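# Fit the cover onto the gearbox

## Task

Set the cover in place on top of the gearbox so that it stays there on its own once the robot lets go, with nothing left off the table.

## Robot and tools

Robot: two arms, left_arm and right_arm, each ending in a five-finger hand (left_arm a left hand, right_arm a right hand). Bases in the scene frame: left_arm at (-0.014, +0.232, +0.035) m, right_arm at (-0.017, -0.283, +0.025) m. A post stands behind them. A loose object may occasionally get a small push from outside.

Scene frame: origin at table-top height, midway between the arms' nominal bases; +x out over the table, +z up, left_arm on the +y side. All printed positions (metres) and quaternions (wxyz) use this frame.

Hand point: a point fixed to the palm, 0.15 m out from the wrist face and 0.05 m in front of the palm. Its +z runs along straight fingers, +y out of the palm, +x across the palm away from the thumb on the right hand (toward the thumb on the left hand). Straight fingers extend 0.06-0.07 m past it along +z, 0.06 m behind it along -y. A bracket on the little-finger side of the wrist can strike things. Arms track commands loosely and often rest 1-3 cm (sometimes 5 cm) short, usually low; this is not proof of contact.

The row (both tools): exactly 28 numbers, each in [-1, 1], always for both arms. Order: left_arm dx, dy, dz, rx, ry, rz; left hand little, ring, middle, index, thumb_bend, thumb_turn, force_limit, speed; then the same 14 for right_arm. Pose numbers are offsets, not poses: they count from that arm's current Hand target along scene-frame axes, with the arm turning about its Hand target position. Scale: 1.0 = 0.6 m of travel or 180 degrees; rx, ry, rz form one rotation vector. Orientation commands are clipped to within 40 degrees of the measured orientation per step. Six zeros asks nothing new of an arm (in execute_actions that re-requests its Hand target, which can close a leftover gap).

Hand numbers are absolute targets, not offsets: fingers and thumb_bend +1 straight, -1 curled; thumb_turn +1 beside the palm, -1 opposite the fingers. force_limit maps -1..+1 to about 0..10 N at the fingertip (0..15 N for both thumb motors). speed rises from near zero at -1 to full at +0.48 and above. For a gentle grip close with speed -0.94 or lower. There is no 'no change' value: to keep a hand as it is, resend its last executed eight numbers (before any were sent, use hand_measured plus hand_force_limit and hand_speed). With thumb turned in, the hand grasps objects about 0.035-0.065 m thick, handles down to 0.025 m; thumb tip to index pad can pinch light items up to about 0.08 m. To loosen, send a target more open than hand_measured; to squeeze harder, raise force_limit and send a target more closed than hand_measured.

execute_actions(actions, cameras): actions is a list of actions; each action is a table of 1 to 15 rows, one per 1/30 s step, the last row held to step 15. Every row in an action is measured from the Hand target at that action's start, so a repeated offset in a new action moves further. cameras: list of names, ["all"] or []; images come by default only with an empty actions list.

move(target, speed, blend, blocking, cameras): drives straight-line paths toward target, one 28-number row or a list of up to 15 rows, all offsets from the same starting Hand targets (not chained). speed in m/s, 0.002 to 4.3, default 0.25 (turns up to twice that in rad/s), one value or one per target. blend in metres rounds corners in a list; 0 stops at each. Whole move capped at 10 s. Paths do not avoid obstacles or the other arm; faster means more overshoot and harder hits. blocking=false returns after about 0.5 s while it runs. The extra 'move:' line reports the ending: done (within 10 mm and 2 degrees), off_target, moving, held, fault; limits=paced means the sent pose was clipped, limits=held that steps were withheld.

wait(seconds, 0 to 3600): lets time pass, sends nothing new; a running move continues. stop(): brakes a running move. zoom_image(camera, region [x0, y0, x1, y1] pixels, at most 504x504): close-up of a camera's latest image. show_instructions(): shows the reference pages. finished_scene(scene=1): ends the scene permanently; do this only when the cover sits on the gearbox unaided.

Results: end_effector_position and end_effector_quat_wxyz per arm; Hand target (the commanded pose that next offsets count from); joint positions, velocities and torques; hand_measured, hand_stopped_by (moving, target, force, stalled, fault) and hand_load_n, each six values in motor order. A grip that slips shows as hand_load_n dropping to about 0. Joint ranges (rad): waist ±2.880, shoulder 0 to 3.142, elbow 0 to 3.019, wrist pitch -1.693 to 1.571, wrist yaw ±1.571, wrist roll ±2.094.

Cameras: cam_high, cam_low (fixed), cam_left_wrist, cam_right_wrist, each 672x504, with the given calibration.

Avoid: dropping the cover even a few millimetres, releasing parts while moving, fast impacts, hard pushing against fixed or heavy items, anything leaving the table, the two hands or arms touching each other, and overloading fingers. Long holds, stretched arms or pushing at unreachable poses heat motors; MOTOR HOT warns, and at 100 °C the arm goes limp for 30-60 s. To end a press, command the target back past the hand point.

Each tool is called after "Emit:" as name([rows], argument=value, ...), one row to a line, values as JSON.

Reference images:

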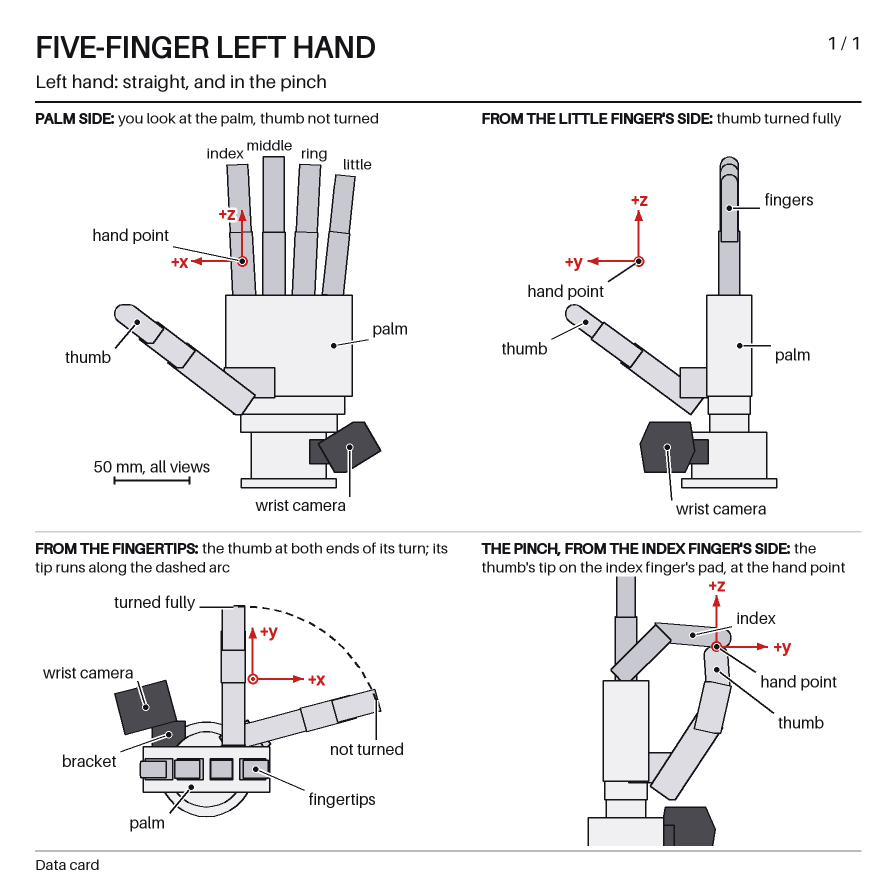

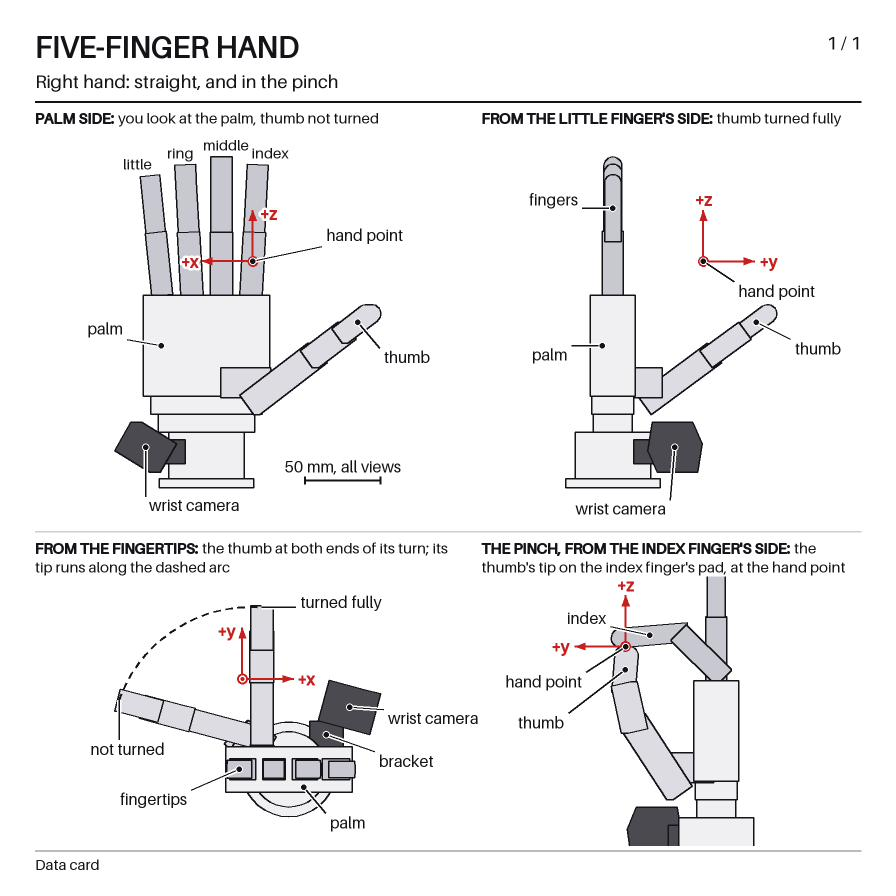

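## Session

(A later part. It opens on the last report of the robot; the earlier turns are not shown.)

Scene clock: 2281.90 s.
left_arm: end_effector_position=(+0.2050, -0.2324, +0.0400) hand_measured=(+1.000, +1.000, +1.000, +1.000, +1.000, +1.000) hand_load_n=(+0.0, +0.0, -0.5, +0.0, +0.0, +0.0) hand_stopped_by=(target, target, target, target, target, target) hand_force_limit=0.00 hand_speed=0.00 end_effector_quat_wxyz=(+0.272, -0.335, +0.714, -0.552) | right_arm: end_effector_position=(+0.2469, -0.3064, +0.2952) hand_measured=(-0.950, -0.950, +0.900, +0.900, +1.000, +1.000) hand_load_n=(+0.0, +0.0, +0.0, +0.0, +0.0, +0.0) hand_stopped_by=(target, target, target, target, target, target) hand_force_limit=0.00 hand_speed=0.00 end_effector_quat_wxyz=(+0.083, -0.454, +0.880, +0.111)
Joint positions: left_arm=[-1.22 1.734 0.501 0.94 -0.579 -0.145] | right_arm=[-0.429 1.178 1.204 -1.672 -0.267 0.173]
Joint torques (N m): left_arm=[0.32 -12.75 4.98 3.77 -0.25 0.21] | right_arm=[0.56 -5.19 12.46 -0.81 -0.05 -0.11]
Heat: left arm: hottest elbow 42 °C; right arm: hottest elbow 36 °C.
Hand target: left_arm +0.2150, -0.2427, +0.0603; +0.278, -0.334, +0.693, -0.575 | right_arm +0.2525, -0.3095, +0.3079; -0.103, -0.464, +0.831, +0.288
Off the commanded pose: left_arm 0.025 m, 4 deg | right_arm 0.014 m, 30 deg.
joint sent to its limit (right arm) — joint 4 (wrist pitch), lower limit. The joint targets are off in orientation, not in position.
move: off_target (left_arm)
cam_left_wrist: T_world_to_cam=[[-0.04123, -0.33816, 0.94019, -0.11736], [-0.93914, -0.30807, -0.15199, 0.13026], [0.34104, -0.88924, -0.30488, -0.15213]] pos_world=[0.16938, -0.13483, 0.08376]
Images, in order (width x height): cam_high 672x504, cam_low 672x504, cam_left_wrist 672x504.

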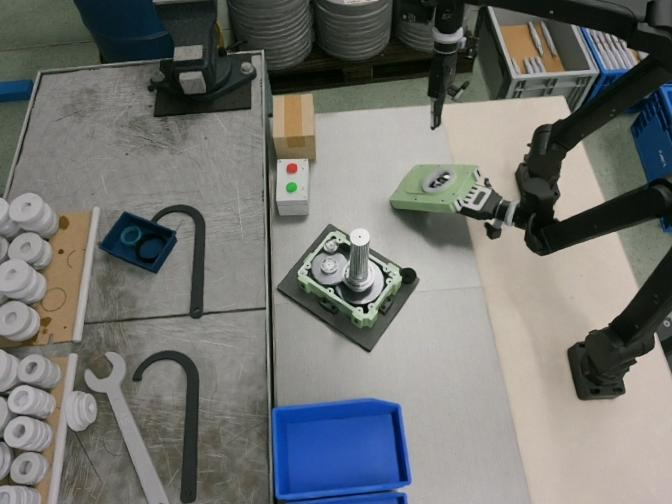

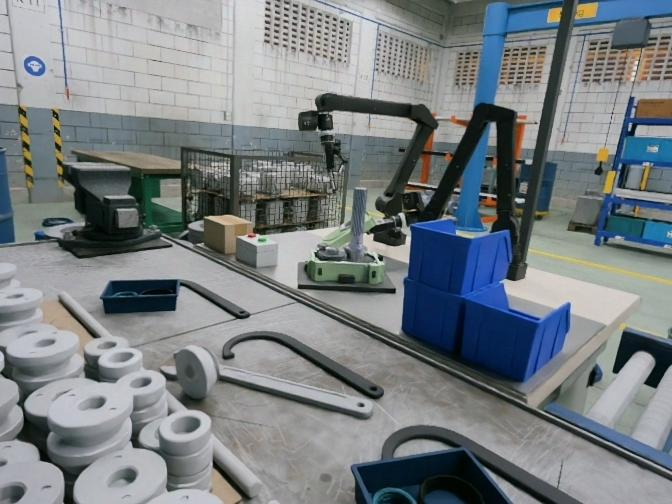

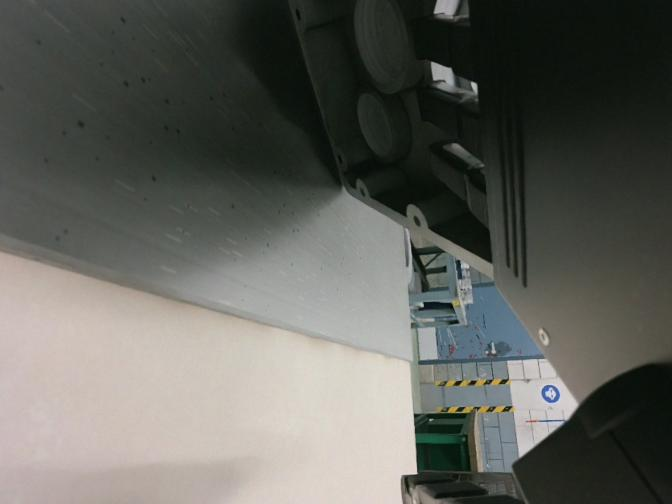

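Emit:
move(target=[0.0085,-0.0068,0.0140,-0.0149,-0.0187,0,1,1,1,1,1,1,0,0, 0,0,0,0,0,0,-0.95,-0.95,0.9,0.9,1,1,0.0,0.0], speed=0.04, cameras=["cam_high","cam_left_wrist","cam_low"])

Emit:
zoom_image(camera="cam_high", region=[370, 140, 530, 260])

Emit:
zoom_image(camera="cam_left_wrist", region=[250, 0, 500, 300])

Emit:
zoom_image(camera="cam_low", region=[290, 150, 470, 300])

Scene clock: 2356.03 s.
left_arm: end_effector_position=(+0.2088, -0.2321, +0.0391) hand_measured=(+1.000, +1.000, +1.000, +1.000, +1.000, +1.000) hand_load_n=(-1.0, +0.0, -1.0, -1.5, +0.0, -0.5) hand_stopped_by=(target, target, target, target, target, target) hand_force_limit=0.00 hand_speed=0.00 end_effector_quat_wxyz=(+0.287, -0.319, +0.702, -0.568) | right_arm: end_effector_position=(+0.2469, -0.3064, +0.2952) hand_measured=(-0.950, -0.950, +0.900, +0.900, +1.000, +1.000) hand_load_n=(+0.0, +0.0, +0.0, +0.0, +0.0, +0.0) hand_stopped_by=(target, target, target, target, target, target) hand_force_limit=0.00 hand_speed=0.00 end_effector_quat_wxyz=(+0.083, -0.454, +0.880, +0.111)
Joint positions: left_arm=[-1.22 1.786 0.49 1.066 -0.584 -0.088] | right_arm=[-0.429 1.178 1.204 -1.672 -0.267 0.173]
Joint torques (N m): left_arm=[0.21 -13.68 5 4.4 -0.32 0.15] | right_arm=[0.32 -5.42 12.34 -0.76 -0.05 -0.11]
Heat: left arm: hottest elbow 40 °C; right arm: hottest elbow 38 °C.
Hand target: left_arm +0.2201, -0.2467, +0.0688; +0.291, -0.324, +0.671, -0.600 | right_arm +0.2525, -0.3095, +0.3079; -0.103, -0.464, +0.831, +0.288
Off the commanded pose: left_arm 0.035 m, 5 deg | right_arm 0.014 m, 30 deg.
joint sent to its limit (right arm) — joint 4 (wrist pitch), lower limit. The joint targets are off in orientation, not in position.
move: off_target (left_arm)
cam_left_wrist: T_world_to_cam=[[-0.09534, -0.32177, 0.94201, -0.10119], [-0.93173, -0.30427, -0.19823, 0.13483], [0.35041, -0.8966, -0.27079, -0.15835]] pos_world=[0.17147, -0.13351, 0.07917]
Images, in order (width x height): cam_high 672x504, cam_low 672x504, cam_left_wrist 672x504.

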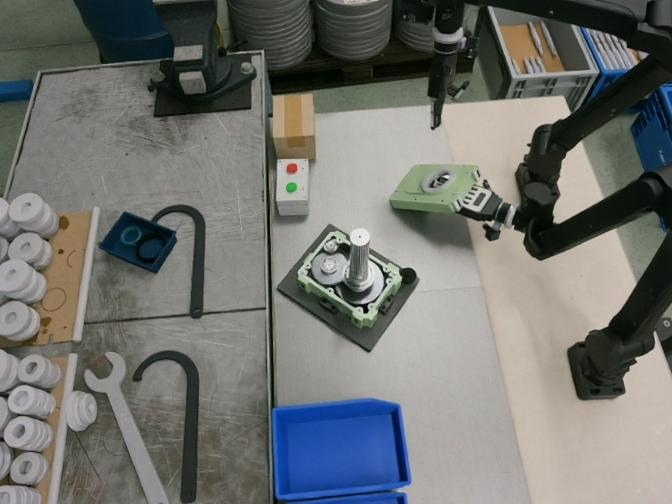

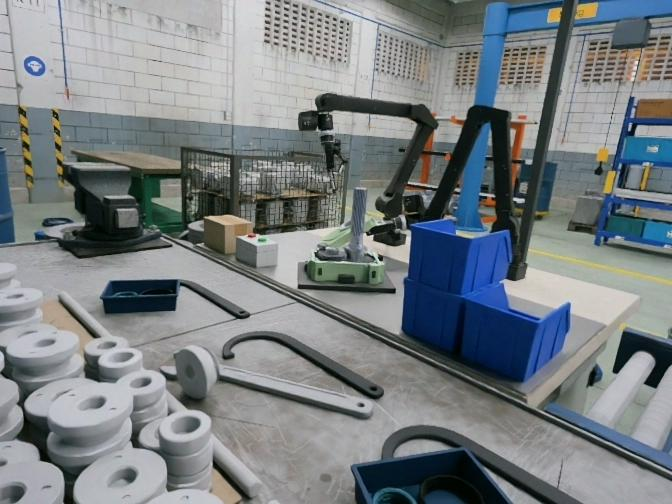

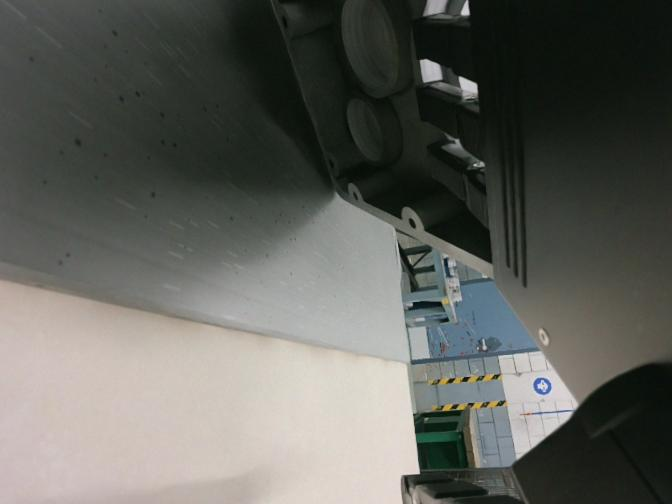

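Scaled by 3.150 from the camera's image (finer frame: 960x720).

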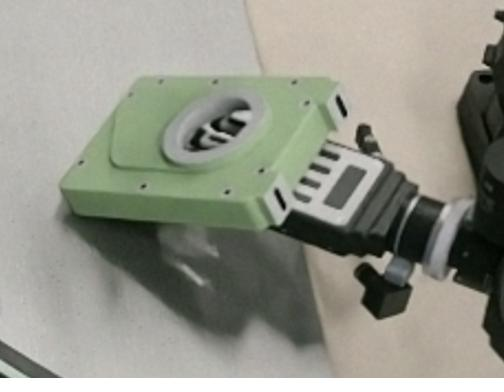

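Scaled by 1.680 from the camera's image (finer frame: 960x720).

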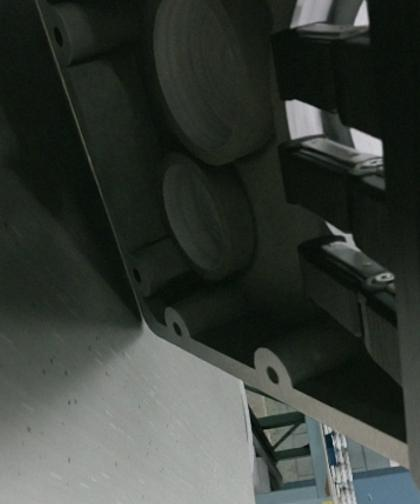

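Scaled by 2.800 from the camera's image (finer frame: 960x720).

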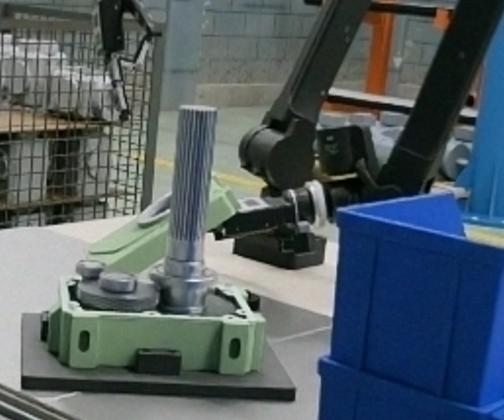

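Emit:
move(target=[0.0,0.0,0.0400,0,0,0,1,1,1,1,1,1,0,0, 0,0,0,0,0,0,-0.95,-0.95,0.9,0.9,1,1,0.0,0.0], speed=0.04, cameras=["cam_high","cam_left_wrist","cam_low"])

Emit:
zoom_image(camera="cam_high", region=[370, 140, 530, 260])

Emit:
zoom_image(camera="cam_left_wrist", region=[250, 0, 500, 300])

Emit:
zoom_image(camera="cam_low", region=[290, 150, 470, 300])

Scene clock: 2361.03 s.
left_arm: end_effector_position=(+0.2082, -0.2298, +0.0471) hand_measured=(+1.000, +1.000, +1.000, +1.000, +1.000, +1.000) hand_load_n=(-4.0, +0.0, +0.0, -3.0, +0.0, +0.0) hand_stopped_by=(target, target, target, target, target, target) hand_force_limit=0.00 hand_speed=0.00 end_effector_quat_wxyz=(+0.288, -0.318, +0.707, -0.563) | right_arm: end_effector_position=(+0.2469, -0.3064, +0.2952) hand_measured=(-0.950, -0.950, +0.900, +0.900, +1.000, +1.000) hand_load_n=(+0.0, +0.0, +0.0, +0.0, +0.0, +0.0) hand_stopped_by=(target, target, target, target, target, target) hand_force_limit=0.00 hand_speed=0.00 end_effector_quat_wxyz=(+0.083, -0.454, +0.880, +0.111)
Joint positions: left_arm=[-1.22 1.74 0.487 1.011 -0.584 -0.085] | right_arm=[-0.429 1.178 1.204 -1.672 -0.267 0.173]
Joint torques (N m): left_arm=[0.26 -17.38 5.53 2.92 -0.31 0.14] | right_arm=[0.21 -5.19 12.44 -0.88 -0.05 -0.08]
Heat: left arm: hottest elbow 40 °C; right arm: hottest elbow 38 °C.
Hand target: left_arm +0.2201, -0.2468, +0.0929; +0.291, -0.324, +0.671, -0.600 | right_arm +0.2525, -0.3095, +0.3079; -0.103, -0.464, +0.831, +0.288
Off the commanded pose: left_arm 0.050 m, 6 deg | right_arm 0.014 m, 30 deg.
joint sent to its limit (right arm) — joint 4 (wrist pitch), lower limit. The joint targets are off in orientation, not in position.
move: off_target (left_arm)
cam_left_wrist: T_world_to_cam=[[-0.0936, -0.33491, 0.93759, -0.11111], [-0.93232, -0.30093, -0.20057, 0.1376], [0.34932, -0.8929, -0.28407, -0.15224]] pos_world=[0.17107, -0.13174, 0.08853]
Images, in order (width x height): cam_high 672x504, cam_low 672x504, cam_left_wrist 672x504.

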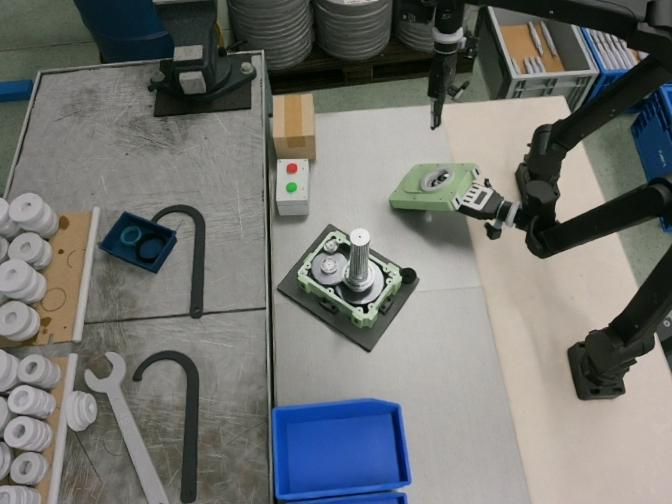

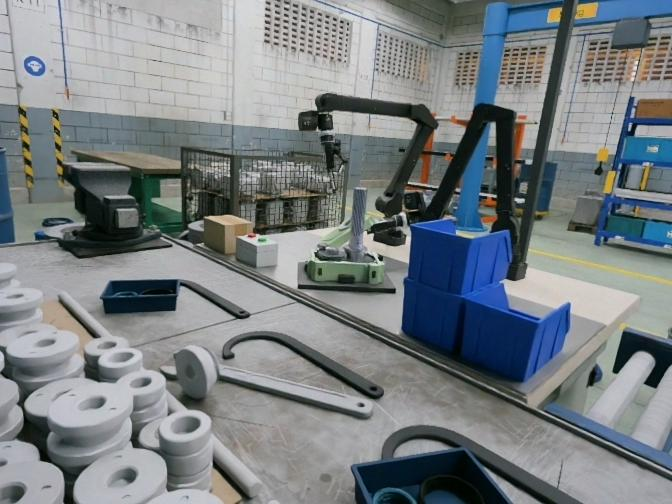

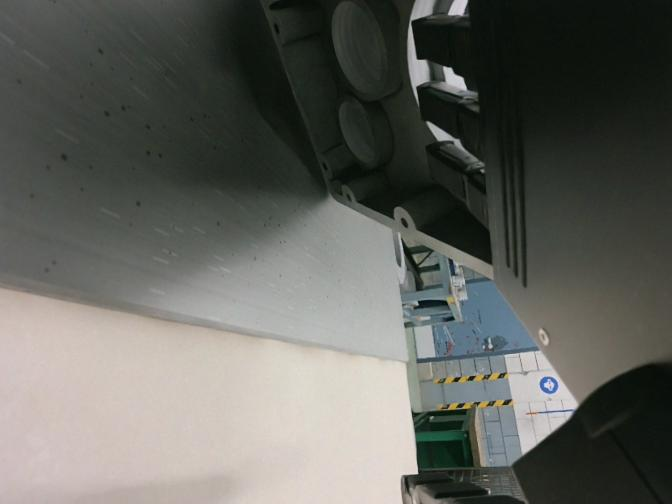

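Scaled by 3.150 from the camera's image (finer frame: 960x720).

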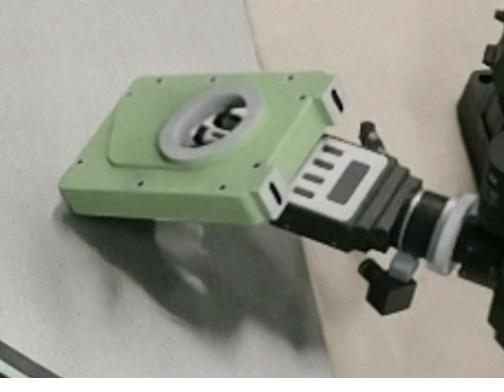

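Scaled by 1.680 from the camera's image (finer frame: 960x720).

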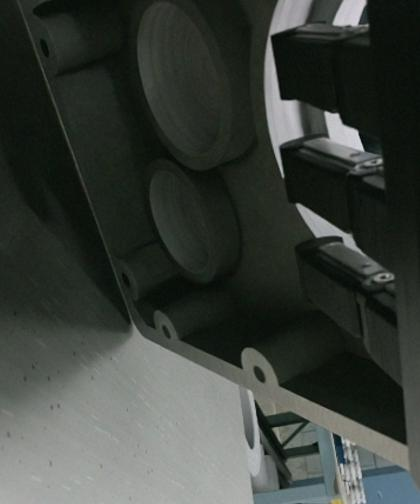

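Scaled by 2.800 from the camera's image (finer frame: 960x720).

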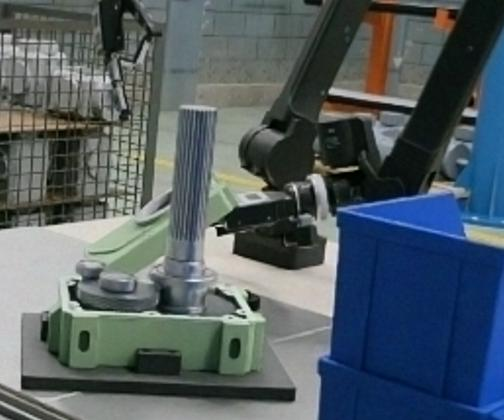

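Emit:
move(target=[0,0,0,0,0,0,1,1,1,1,1,1,0,0, 0.1563,0.0873,-0.2132,-0.1392,-0.1412,-0.0372,1,1,1,1,1,1,0.0,0.0], speed=0.2, cameras=["cam_high","cam_right_wrist"])

Emit:
zoom_image(camera="cam_high", region=[350, 120, 530, 260])

Scene clock: 2397.63 s.
left_arm: end_effector_position=(+0.2082, -0.2298, +0.0471) hand_measured=(+1.000, +1.000, +1.000, +1.000, +1.000, +1.000) hand_load_n=(-4.0, -0.5, +0.0, -3.0, +0.0, +0.0) hand_stopped_by=(target, target, target, target, target, target) hand_force_limit=0.00 hand_speed=0.00 end_effector_quat_wxyz=(+0.288, -0.318, +0.707, -0.563) | right_arm: end_effector_position=(+0.3433, -0.2583, +0.1830) hand_measured=(+1.000, +1.000, +1.000, +1.000, +1.000, +1.000) hand_load_n=(+0.0, +0.0, +0.0, +0.0, +0.0, +0.0) hand_stopped_by=(target, target, target, target, target, target) hand_force_limit=0.00 hand_speed=0.00 end_effector_quat_wxyz=(-0.001, -0.436, +0.900, +0.002)
Joint positions: left_arm=[-1.22 1.74 0.487 1.011 -0.584 -0.085] | right_arm=[-0.087 1.387 1.152 -1.339 -0.003 0.573]
Joint torques (N m): left_arm=[0.38 -17.14 5.5 2.92 -0.32 0.14] | right_arm=[0.38 -7.77 9.01 0.27 0.14 0.08]
Heat: left arm: hottest elbow 41 °C; right arm: hottest elbow 38 °C.
Hand target: left_arm +0.2201, -0.2468, +0.0929; +0.291, -0.324, +0.671, -0.600 | right_arm +0.3463, -0.2571, +0.1800; +0.000, -0.434, +0.901, +0.000
Off the commanded pose: left_arm 0.050 m, 6 deg | right_arm 0.004 m, 0 deg.
move: done
cam_right_wrist: T_world_to_cam=[[-0.91332, 0.40389, -0.05207, 0.43502], [0.31155, 0.77533, 0.54937, -0.00897], [0.26226, 0.48553, -0.83396, 0.30445]] pos_world=[0.32027, -0.31657, 0.28147]

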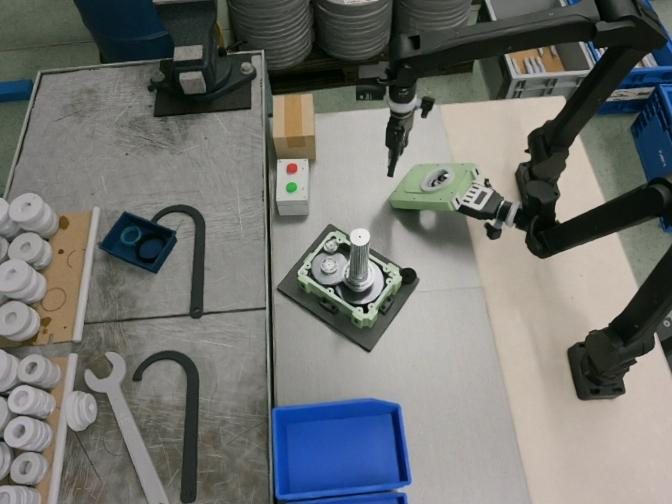

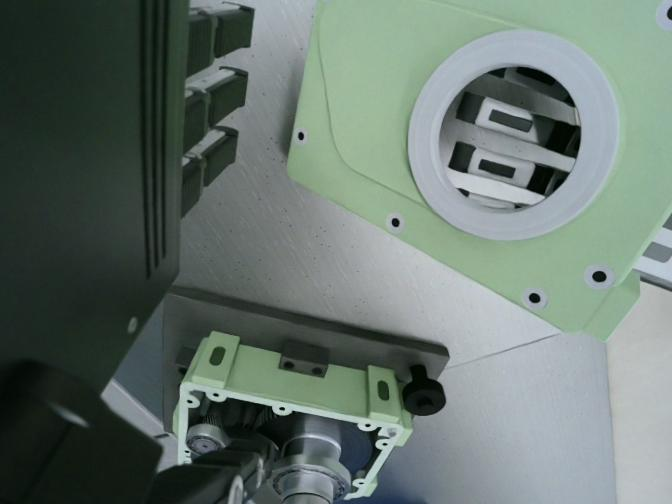

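Scaled by 2.800 from the camera's image (finer frame: 960x720).

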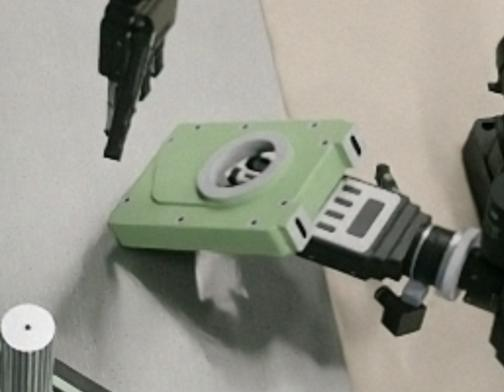

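Emit:
move(target=[0,0,0,0,0,0,1,1,1,1,1,1,0,0, 0,0,-0.1450,0,0,0,1,1,1,1,1,1,0.0,0.0], speed=0.12, cameras=["cam_high","cam_right_wrist","cam_left_wrist"])

Emit:
zoom_image(camera="cam_high", region=[350, 120, 530, 260])

Scene clock: 2417.87 s.
left_arm: end_effector_position=(+0.2082, -0.2298, +0.0471) hand_measured=(+1.000, +1.000, +1.000, +1.000, +1.000, +1.000) hand_load_n=(-4.0, -0.5, +0.0, -3.0, +0.0, +0.0) hand_stopped_by=(target, target, target, target, target, target) hand_force_limit=0.00 hand_speed=0.00 end_effector_quat_wxyz=(+0.288, -0.318, +0.707, -0.563) | right_arm: end_effector_position=(+0.3450, -0.2585, +0.0985) hand_measured=(+1.000, +1.000, +1.000, +1.000, +1.000, +1.000) hand_load_n=(+0.0, +0.0, +0.0, +0.0, -0.5, -0.5) hand_stopped_by=(target, target, target, target, target, target) hand_force_limit=0.00 hand_speed=0.00 end_effector_quat_wxyz=(+0.002, -0.436, +0.900, +0.000)
Joint positions: left_arm=[-1.22 1.74 0.487 1.011 -0.584 -0.085] | right_arm=[-0.087 1.466 0.998 -1.099 -0.002 0.574]
Joint torques (N m): left_arm=[0.38 -17.2 5.53 2.92 -0.32 0.14] | right_arm=[0.26 -8.18 7.98 0.17 0.11 0.11]
Heat: left arm: hottest elbow 41 °C; right arm: hottest elbow 38 °C.
Hand target: left_arm +0.2201, -0.2468, +0.0929; +0.291, -0.324, +0.671, -0.600 | right_arm +0.3464, -0.2571, +0.0931; +0.001, -0.434, +0.901, +0.000
Off the commanded pose: left_arm 0.050 m, 6 deg | right_arm 0.006 m, 0 deg.
move: done
cam_left_wrist: T_world_to_cam=[[-0.0936, -0.33491, 0.93759, -0.11111], [-0.93232, -0.30093, -0.20057, 0.1376], [0.34932, -0.8929, -0.28407, -0.15224]] pos_world=[0.17107, -0.13174, 0.08853]
cam_right_wrist: T_world_to_cam=[[-0.91276, 0.4042, -0.05911, 0.43286], [0.3079, 0.77582, 0.55073, 0.03833], [0.26846, 0.48449, -0.83259, 0.2311]] pos_world=[0.32126, -0.31667, 0.19688]
Images, in order (width x height): cam_high 672x504, cam_left_wrist 672x504, cam_right_wrist 672x504.

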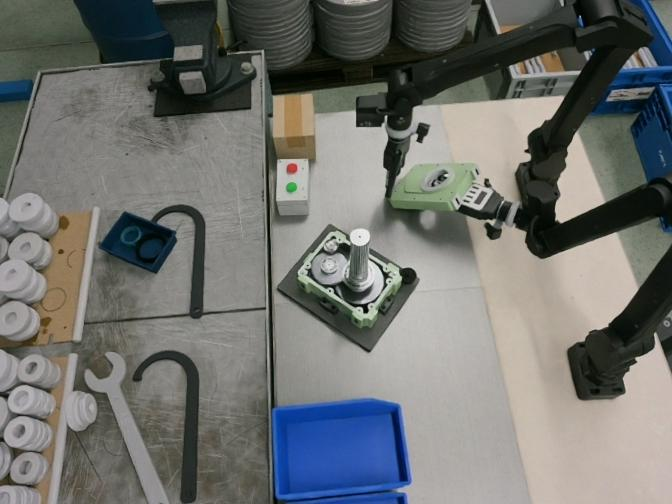

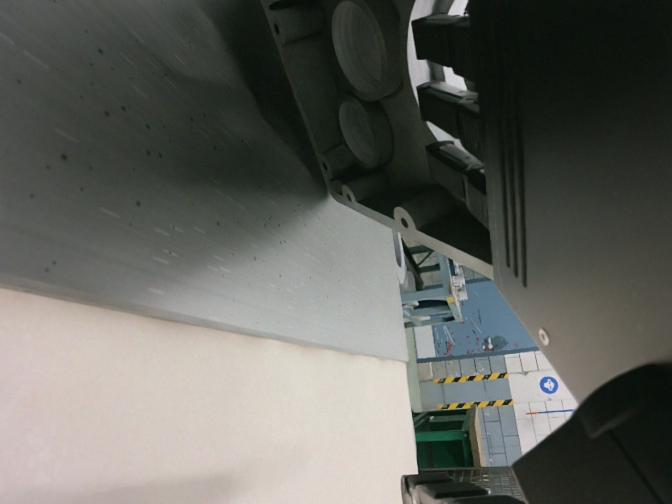

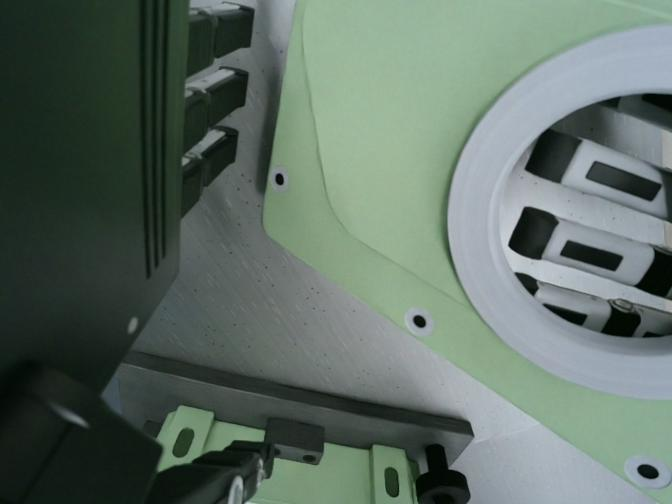

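Scaled by 2.800 from the camera's image (finer frame: 960x720).

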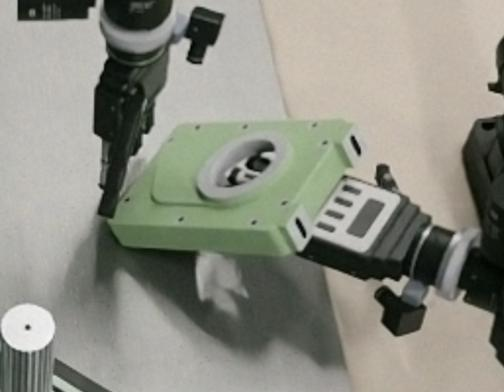

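Emit:
move([
  [0,0,0,0,0,0,1,1,1,1,1,1,0,0, 0,0,-0.0270,0,0,0,1,1,1,1,1,1,0.0,0.0],
  [0,0,0,0,0,0,1,1,1,1,1,1,0,0, -0.0200,0.0160,-0.0270,0,0,0,1,1,1,1,1,1,0.0,0.0],
], speed=0.06, cameras=["cam_high","cam_right_wrist"])

Emit:
zoom_image(camera="cam_right_wrist", region=[170, 0, 470, 300])

Scene clock: 2430.47 s.
left_arm: end_effector_position=(+0.2082, -0.2298, +0.0471) hand_measured=(+1.000, +1.000, +1.000, +1.000, +1.000, +1.000) hand_load_n=(-4.0, +0.0, +0.0, -2.5, +0.0, +0.0) hand_stopped_by=(target, target, target, target, target, target) hand_force_limit=0.00 hand_speed=0.00 end_effector_quat_wxyz=(+0.288, -0.318, +0.707, -0.563) | right_arm: end_effector_position=(+0.3380, -0.2522, +0.0811) hand_measured=(+1.000, +1.000, +1.000, +1.000, +1.000, +1.000) hand_load_n=(+0.0, +0.0, +0.0, +0.0, +0.0, +0.0) hand_stopped_by=(target, target, target, target, target, target) hand_force_limit=0.00 hand_speed=0.00 end_effector_quat_wxyz=(+0.003, -0.433, +0.901, -0.002)
Joint positions: left_arm=[-1.22 1.74 0.487 1.011 -0.584 -0.085] | right_arm=[-0.072 1.467 0.948 -1.045 0.001 0.596]
Joint torques (N m): left_arm=[0.32 -17.14 5.5 2.91 -0.31 0.14] | right_arm=[0.67 -8.53 7.15 0.12 0.06 0.04]
Heat: left arm: hottest elbow 41 °C; right arm: hottest elbow 37 °C.
Hand target: left_arm +0.2201, -0.2468, +0.0929; +0.291, -0.324, +0.671, -0.600 | right_arm +0.3343, -0.2476, +0.0769; +0.000, -0.434, +0.901, -0.001
Off the commanded pose: left_arm 0.050 m, 6 deg | right_arm 0.007 m, 0 deg.
move: done
cam_right_wrist: T_world_to_cam=[[-0.90991, 0.40995, -0.06327, 0.42368], [0.31122, 0.77555, 0.54925, 0.0441], [0.27423, 0.48007, -0.83326, 0.21242]] pos_world=[0.31354, -0.30987, 0.17959]

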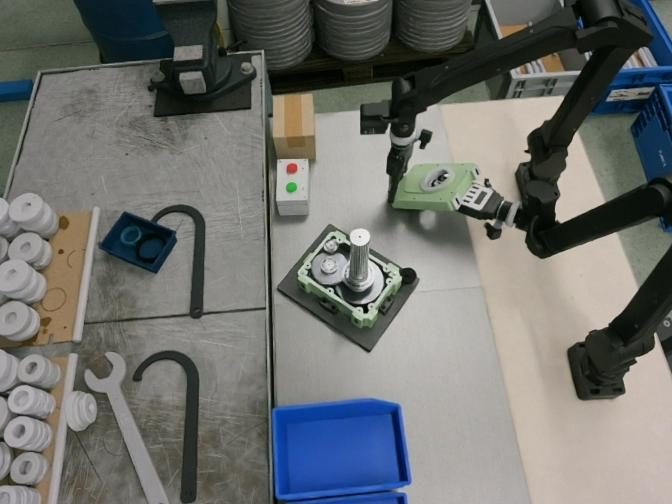

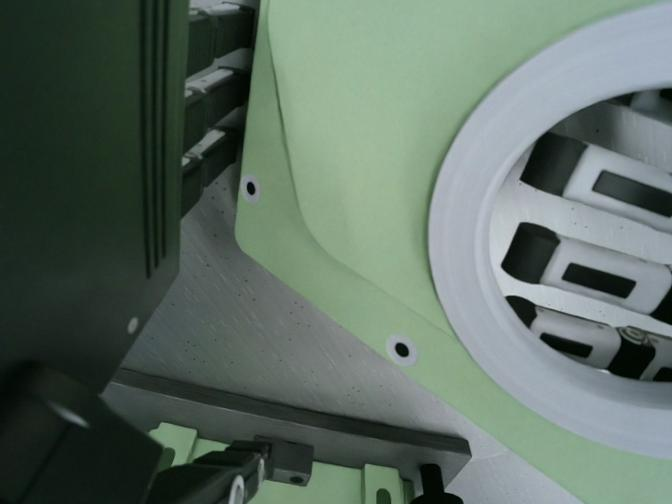

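Scaled by 1.680 from the camera's image (finer frame: 960x720).

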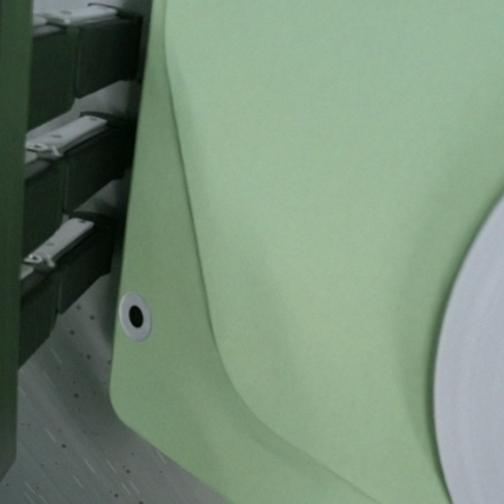

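Emit:
move(target=[-0.0132,0.0195,-0.0457,0.0277,0.0348,0,1,1,1,1,1,1,0,0, 0,0,0,0,0,0,1,1,1,1,1,1,0.0,0.0], speed=0.05, cameras=["cam_high","cam_right_wrist","cam_left_wrist"])

Emit:
zoom_image(camera="cam_left_wrist", region=[250, 0, 500, 300])

Scene clock: 2439.10 s.
left_arm: end_effector_position=(+0.1996, -0.2202, +0.0384) hand_measured=(+1.000, +1.000, +1.000, +1.000, +1.000, +1.000) hand_load_n=(+0.0, +0.0, +0.0, +0.0, +0.0, +0.0) hand_stopped_by=(target, target, target, target, target, target) hand_force_limit=0.00 hand_speed=0.00 end_effector_quat_wxyz=(+0.267, -0.337, +0.732, -0.529) | right_arm: end_effector_position=(+0.3380, -0.2522, +0.0811) hand_measured=(+1.000, +1.000, +1.000, +1.000, +1.000, +1.000) hand_load_n=(+0.0, +0.0, +0.0, +0.0, -0.5, +0.0) hand_stopped_by=(target, target, target, target, target, target) hand_force_limit=0.00 hand_speed=0.00 end_effector_quat_wxyz=(+0.003, -0.433, +0.901, -0.002)
Joint positions: left_arm=[-1.218 1.674 0.487 0.827 -0.569 -0.164] | right_arm=[-0.072 1.467 0.948 -1.045 0.001 0.596]
Joint torques (N m): left_arm=[0.79 -14.04 6.22 1.89 0.07 0.09] | right_arm=[1.03 -8.64 7.21 0.14 0.05 0.09]
Heat: left arm: hottest elbow 41 °C; right arm: hottest elbow 36 °C.
Hand target: left_arm +0.2122, -0.2351, +0.0654; +0.267, -0.343, +0.711, -0.552 | right_arm +0.3343, -0.2476, +0.0769; +0.000, -0.434, +0.901, -0.001
Off the commanded pose: left_arm 0.033 m, 4 deg | right_arm 0.007 m, 0 deg.
move: off_target (left_arm)
cam_left_wrist: T_world_to_cam=[[-0.0101, -0.38322, 0.9236, -0.12733], [-0.94474, -0.29899, -0.13439, 0.13106], [0.32765, -0.87393, -0.35902, -0.13181]] pos_world=[0.16572, -0.12481, 0.08789]
cam_right_wrist: T_world_to_cam=[[-0.90975, 0.4103, -0.06328, 0.42374], [0.31151, 0.77542, 0.54925, 0.04397], [0.27443, 0.47997, -0.83326, 0.21233]] pos_world=[0.31354, -0.30987, 0.17959]
Images, in order (width x height): cam_high 672x504, cam_left_wrist 672x504, cam_right_wrist 672x504.

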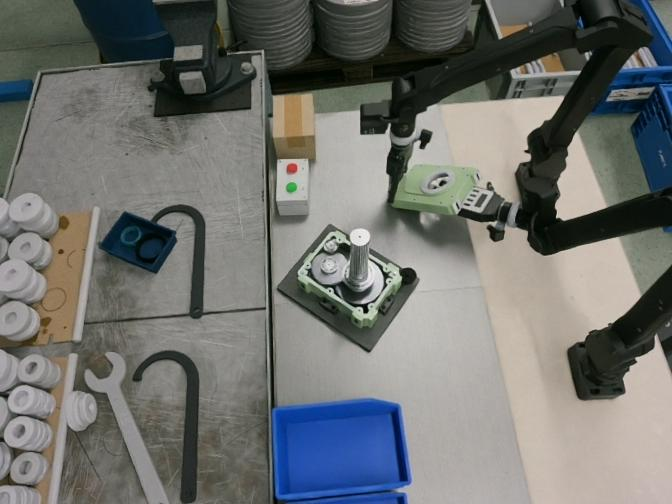

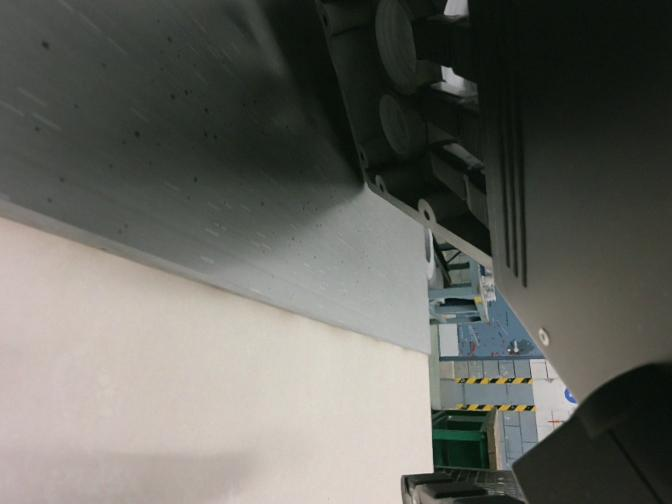

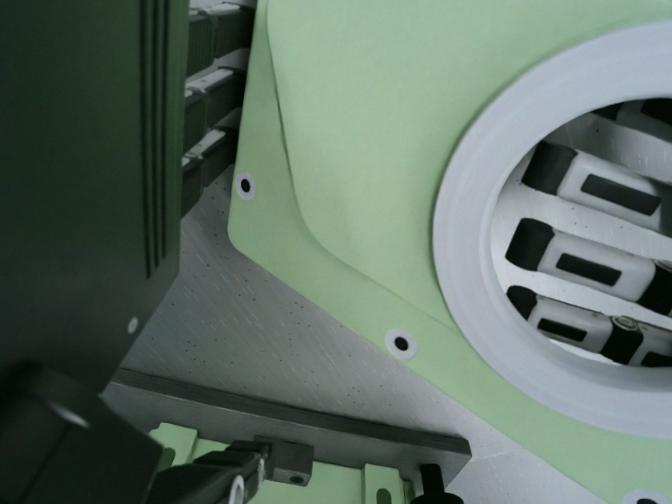

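Scaled by 1.680 from the camera's image (finer frame: 960x720).

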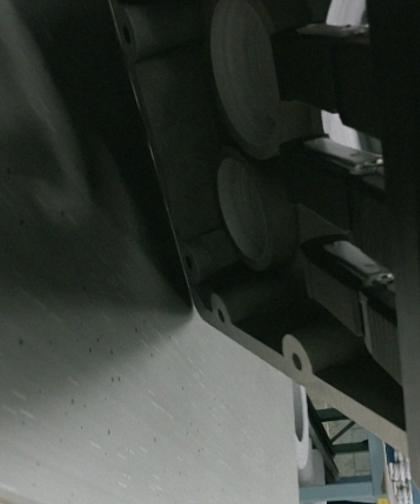

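Emit:
move(target=[0.0550,-0.0440,-0.0400,0,0,0,1,1,1,1,1,1,0,0, 0,0,0,0,0,0,1,1,1,1,1,1,0.0,0.0], speed=0.05, cameras=["cam_high","cam_right_wrist","cam_left_wrist"])

Emit:
zoom_image(camera="cam_left_wrist", region=[250, 0, 500, 300])

Emit:
zoom_image(camera="cam_high", region=[370, 140, 530, 260])

Scene clock: 2443.87 s.
left_arm: end_effector_position=(+0.2216, -0.2292, +0.0076) hand_measured=(+1.000, +1.000, +1.000, +1.000, +1.000, +1.000) hand_load_n=(+0.0, +0.0, +0.0, +0.0, +0.0, +0.0) hand_stopped_by=(target, target, target, target, target, target) hand_force_limit=0.00 hand_speed=0.00 end_effector_quat_wxyz=(+0.263, -0.340, +0.744, -0.511) | right_arm: end_effector_position=(+0.3389, -0.2524, +0.0810) hand_measured=(+1.000, +1.000, +1.000, +1.000, +1.000, +1.000) hand_load_n=(+0.0, +0.0, -0.5, +0.5, -0.5, +0.0) hand_stopped_by=(target, target, target, target, target, target) hand_force_limit=0.00 hand_speed=0.00 end_effector_quat_wxyz=(+0.004, -0.431, +0.902, -0.003)
Joint positions: left_arm=[-1.162 1.784 0.546 0.839 -0.512 -0.158] | right_arm=[-0.072 1.467 0.948 -1.043 0.002 0.6]
Joint torques (N m): left_arm=[1.08 -13.51 7.97 3.9 0.05 0.22] | right_arm=[0.97 -8.64 7.2 0.03 0 0.04]
Heat: left arm: hottest elbow 42 °C; right arm: hottest elbow 36 °C.
Hand target: left_arm +0.2452, -0.2615, +0.0415; +0.267, -0.343, +0.711, -0.552 | right_arm +0.3343, -0.2475, +0.0769; +0.000, -0.434, +0.901, +0.000
Off the commanded pose: left_arm 0.052 m, 6 deg | right_arm 0.008 m, 1 deg.
move: off_target (left_arm)
cam_left_wrist: T_world_to_cam=[[0.01713, -0.41439, 0.90994, -0.11516], [-0.94785, -0.2964, -0.11713, 0.1462], [0.31825, -0.86048, -0.39786, -0.15243]] pos_world=[0.18906, -0.13555, 0.06126]
cam_right_wrist: T_world_to_cam=[[-0.9079, 0.41399, -0.06576, 0.42506], [0.31354, 0.77482, 0.54895, 0.04305], [0.27821, 0.47778, -0.83326, 0.21022]] pos_world=[0.31393, -0.30977, 0.17949]
Images, in order (width x height): cam_high 672x504, cam_left_wrist 672x504, cam_right_wrist 672x504.

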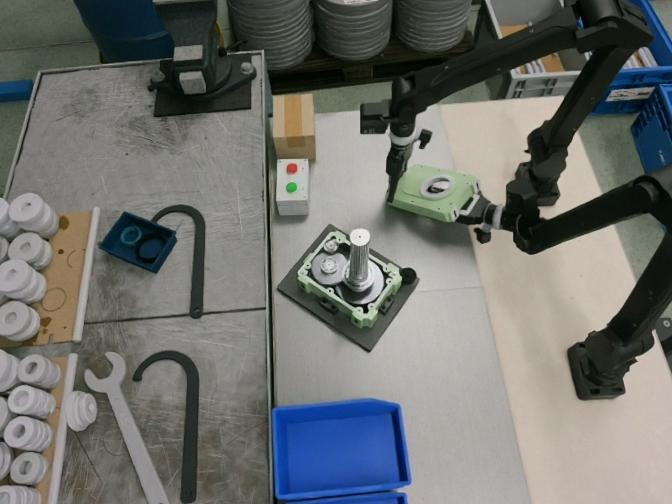

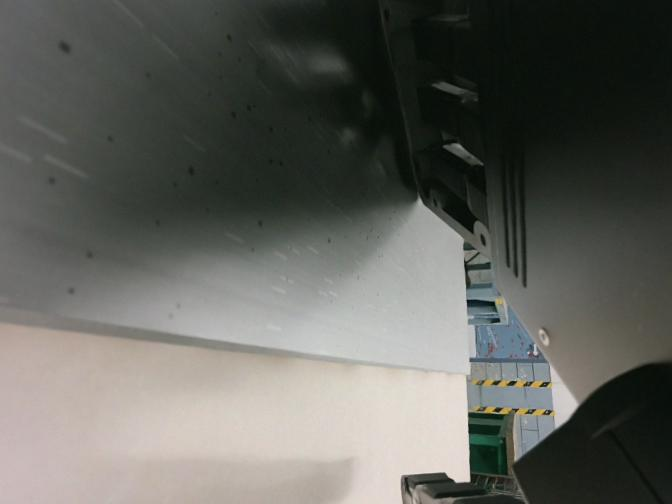

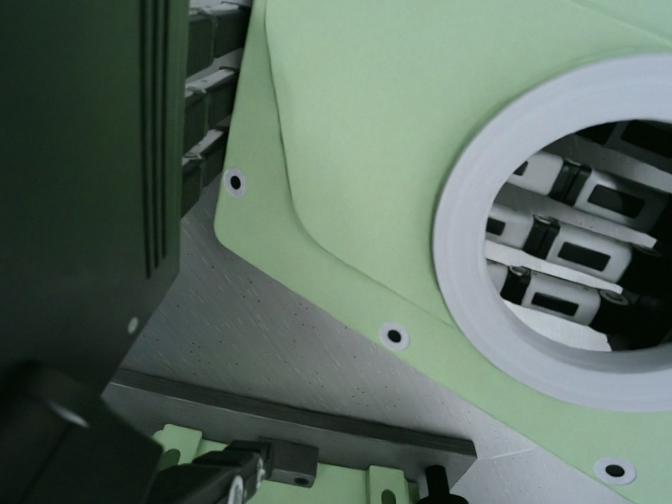

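Scaled by 1.680 from the camera's image (finer frame: 960x720).

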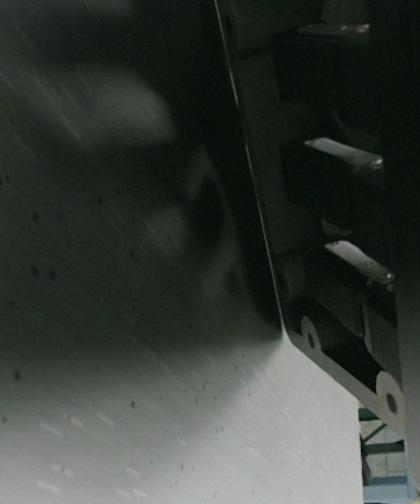

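Scaled by 3.150 from the camera's image (finer frame: 960x720).

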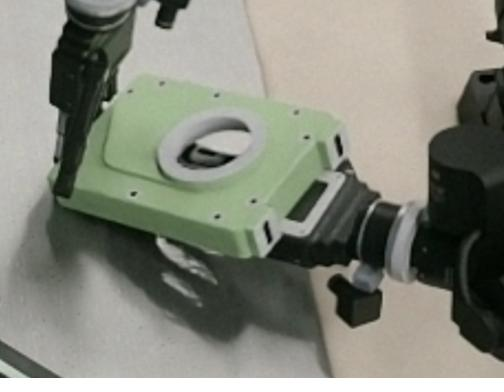

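Emit:
move(target=[-0.0022,0.0207,0.0300,-0.0277,-0.0348,0,1,1,1,1,1,1,0,0, 0,0,0,0,0,0,1,1,1,1,1,1,0.0,0.0], speed=0.05, cameras=["cam_high","cam_right_wrist","cam_left_wrist"])

Emit:
zoom_image(camera="cam_high", region=[370, 140, 530, 260])

Scene clock: 2461.70 s.
left_arm: end_effector_position=(+0.2288, -0.2313, +0.0162) hand_measured=(+1.000, +1.000, +1.000, +1.000, +1.000, +1.000) hand_load_n=(+0.0, -2.5, -3.0, +0.0, +0.0, +0.0) hand_stopped_by=(target, target, target, target, target, target) hand_force_limit=0.00 hand_speed=0.00 end_effector_quat_wxyz=(+0.282, -0.321, +0.713, -0.556) | right_arm: end_effector_position=(+0.3389, -0.2525, +0.0809) hand_measured=(+1.000, +1.000, +1.000, +1.000, +1.000, +1.000) hand_load_n=(+0.0, +0.0, +0.0, +0.0, +0.0, +0.0) hand_stopped_by=(target, target, target, target, target, target) hand_force_limit=0.00 hand_speed=0.00 end_effector_quat_wxyz=(+0.003, -0.430, +0.903, -0.004)
Joint positions: left_arm=[-1.16 1.853 0.518 1.075 -0.52 -0.085] | right_arm=[-0.072 1.467 0.948 -1.043 0.003 0.602]
Joint torques (N m): left_arm=[0.32 -15.97 4.62 5.14 -0.56 0.21] | right_arm=[0.97 -8.29 7.04 0.1 -0.09 0]
Heat: left arm: hottest elbow 41 °C; right arm: hottest elbow 35 °C.
Hand target: left_arm +0.2438, -0.2490, +0.0594; +0.291, -0.324, +0.671, -0.600 | right_arm +0.3343, -0.2475, +0.0769; +0.001, -0.434, +0.901, +0.000
Off the commanded pose: left_arm 0.049 m, 7 deg | right_arm 0.008 m, 1 deg.
move: off_target (left_arm)
cam_left_wrist: T_world_to_cam=[[-0.07454, -0.34514, 0.93559, -0.0875], [-0.93697, -0.29692, -0.18418, 0.15184], [0.34136, -0.89035, -0.30125, -0.16683]] pos_world=[0.1927, -0.13366, 0.05958]
cam_right_wrist: T_world_to_cam=[[-0.90726, 0.41532, -0.06619, 0.42539], [0.31478, 0.77497, 0.54802, 0.04295], [0.2789, 0.47637, -0.83384, 0.20973]] pos_world=[0.31393, -0.30987, 0.17949]
Images, in order (width x height): cam_high 672x504, cam_left_wrist 672x504, cam_right_wrist 672x504.

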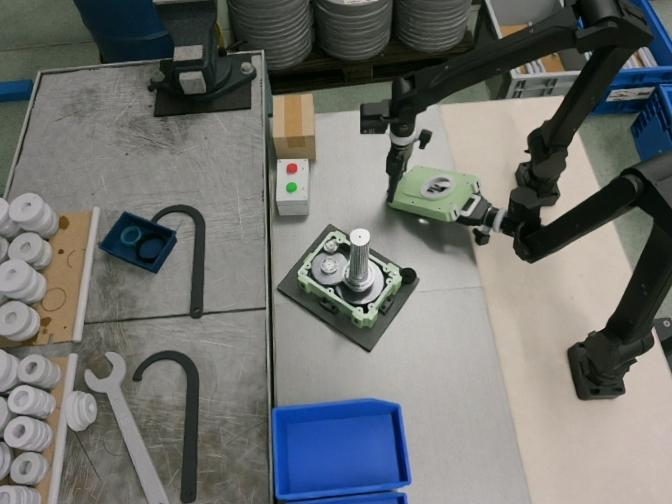

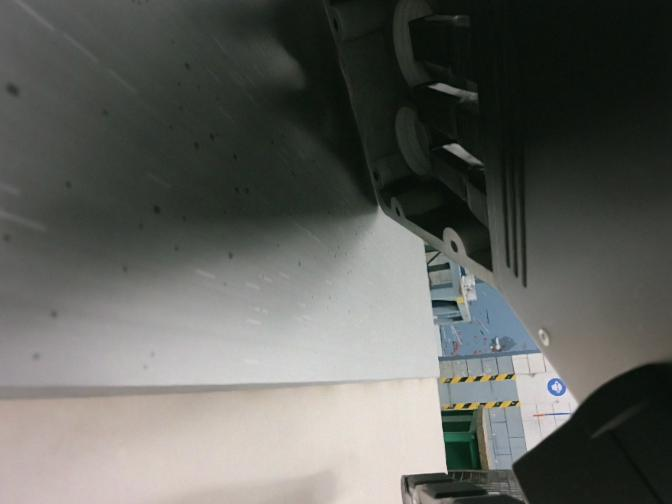

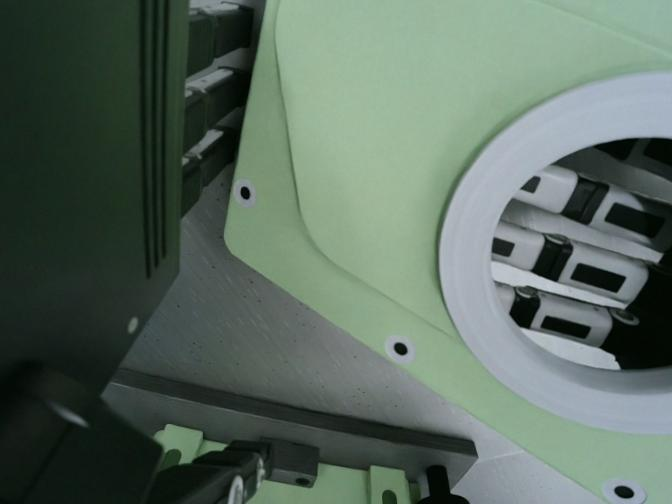

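Scaled by 3.150 from the camera's image (finer frame: 960x720).

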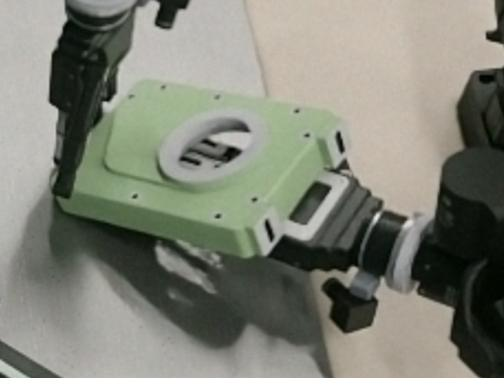

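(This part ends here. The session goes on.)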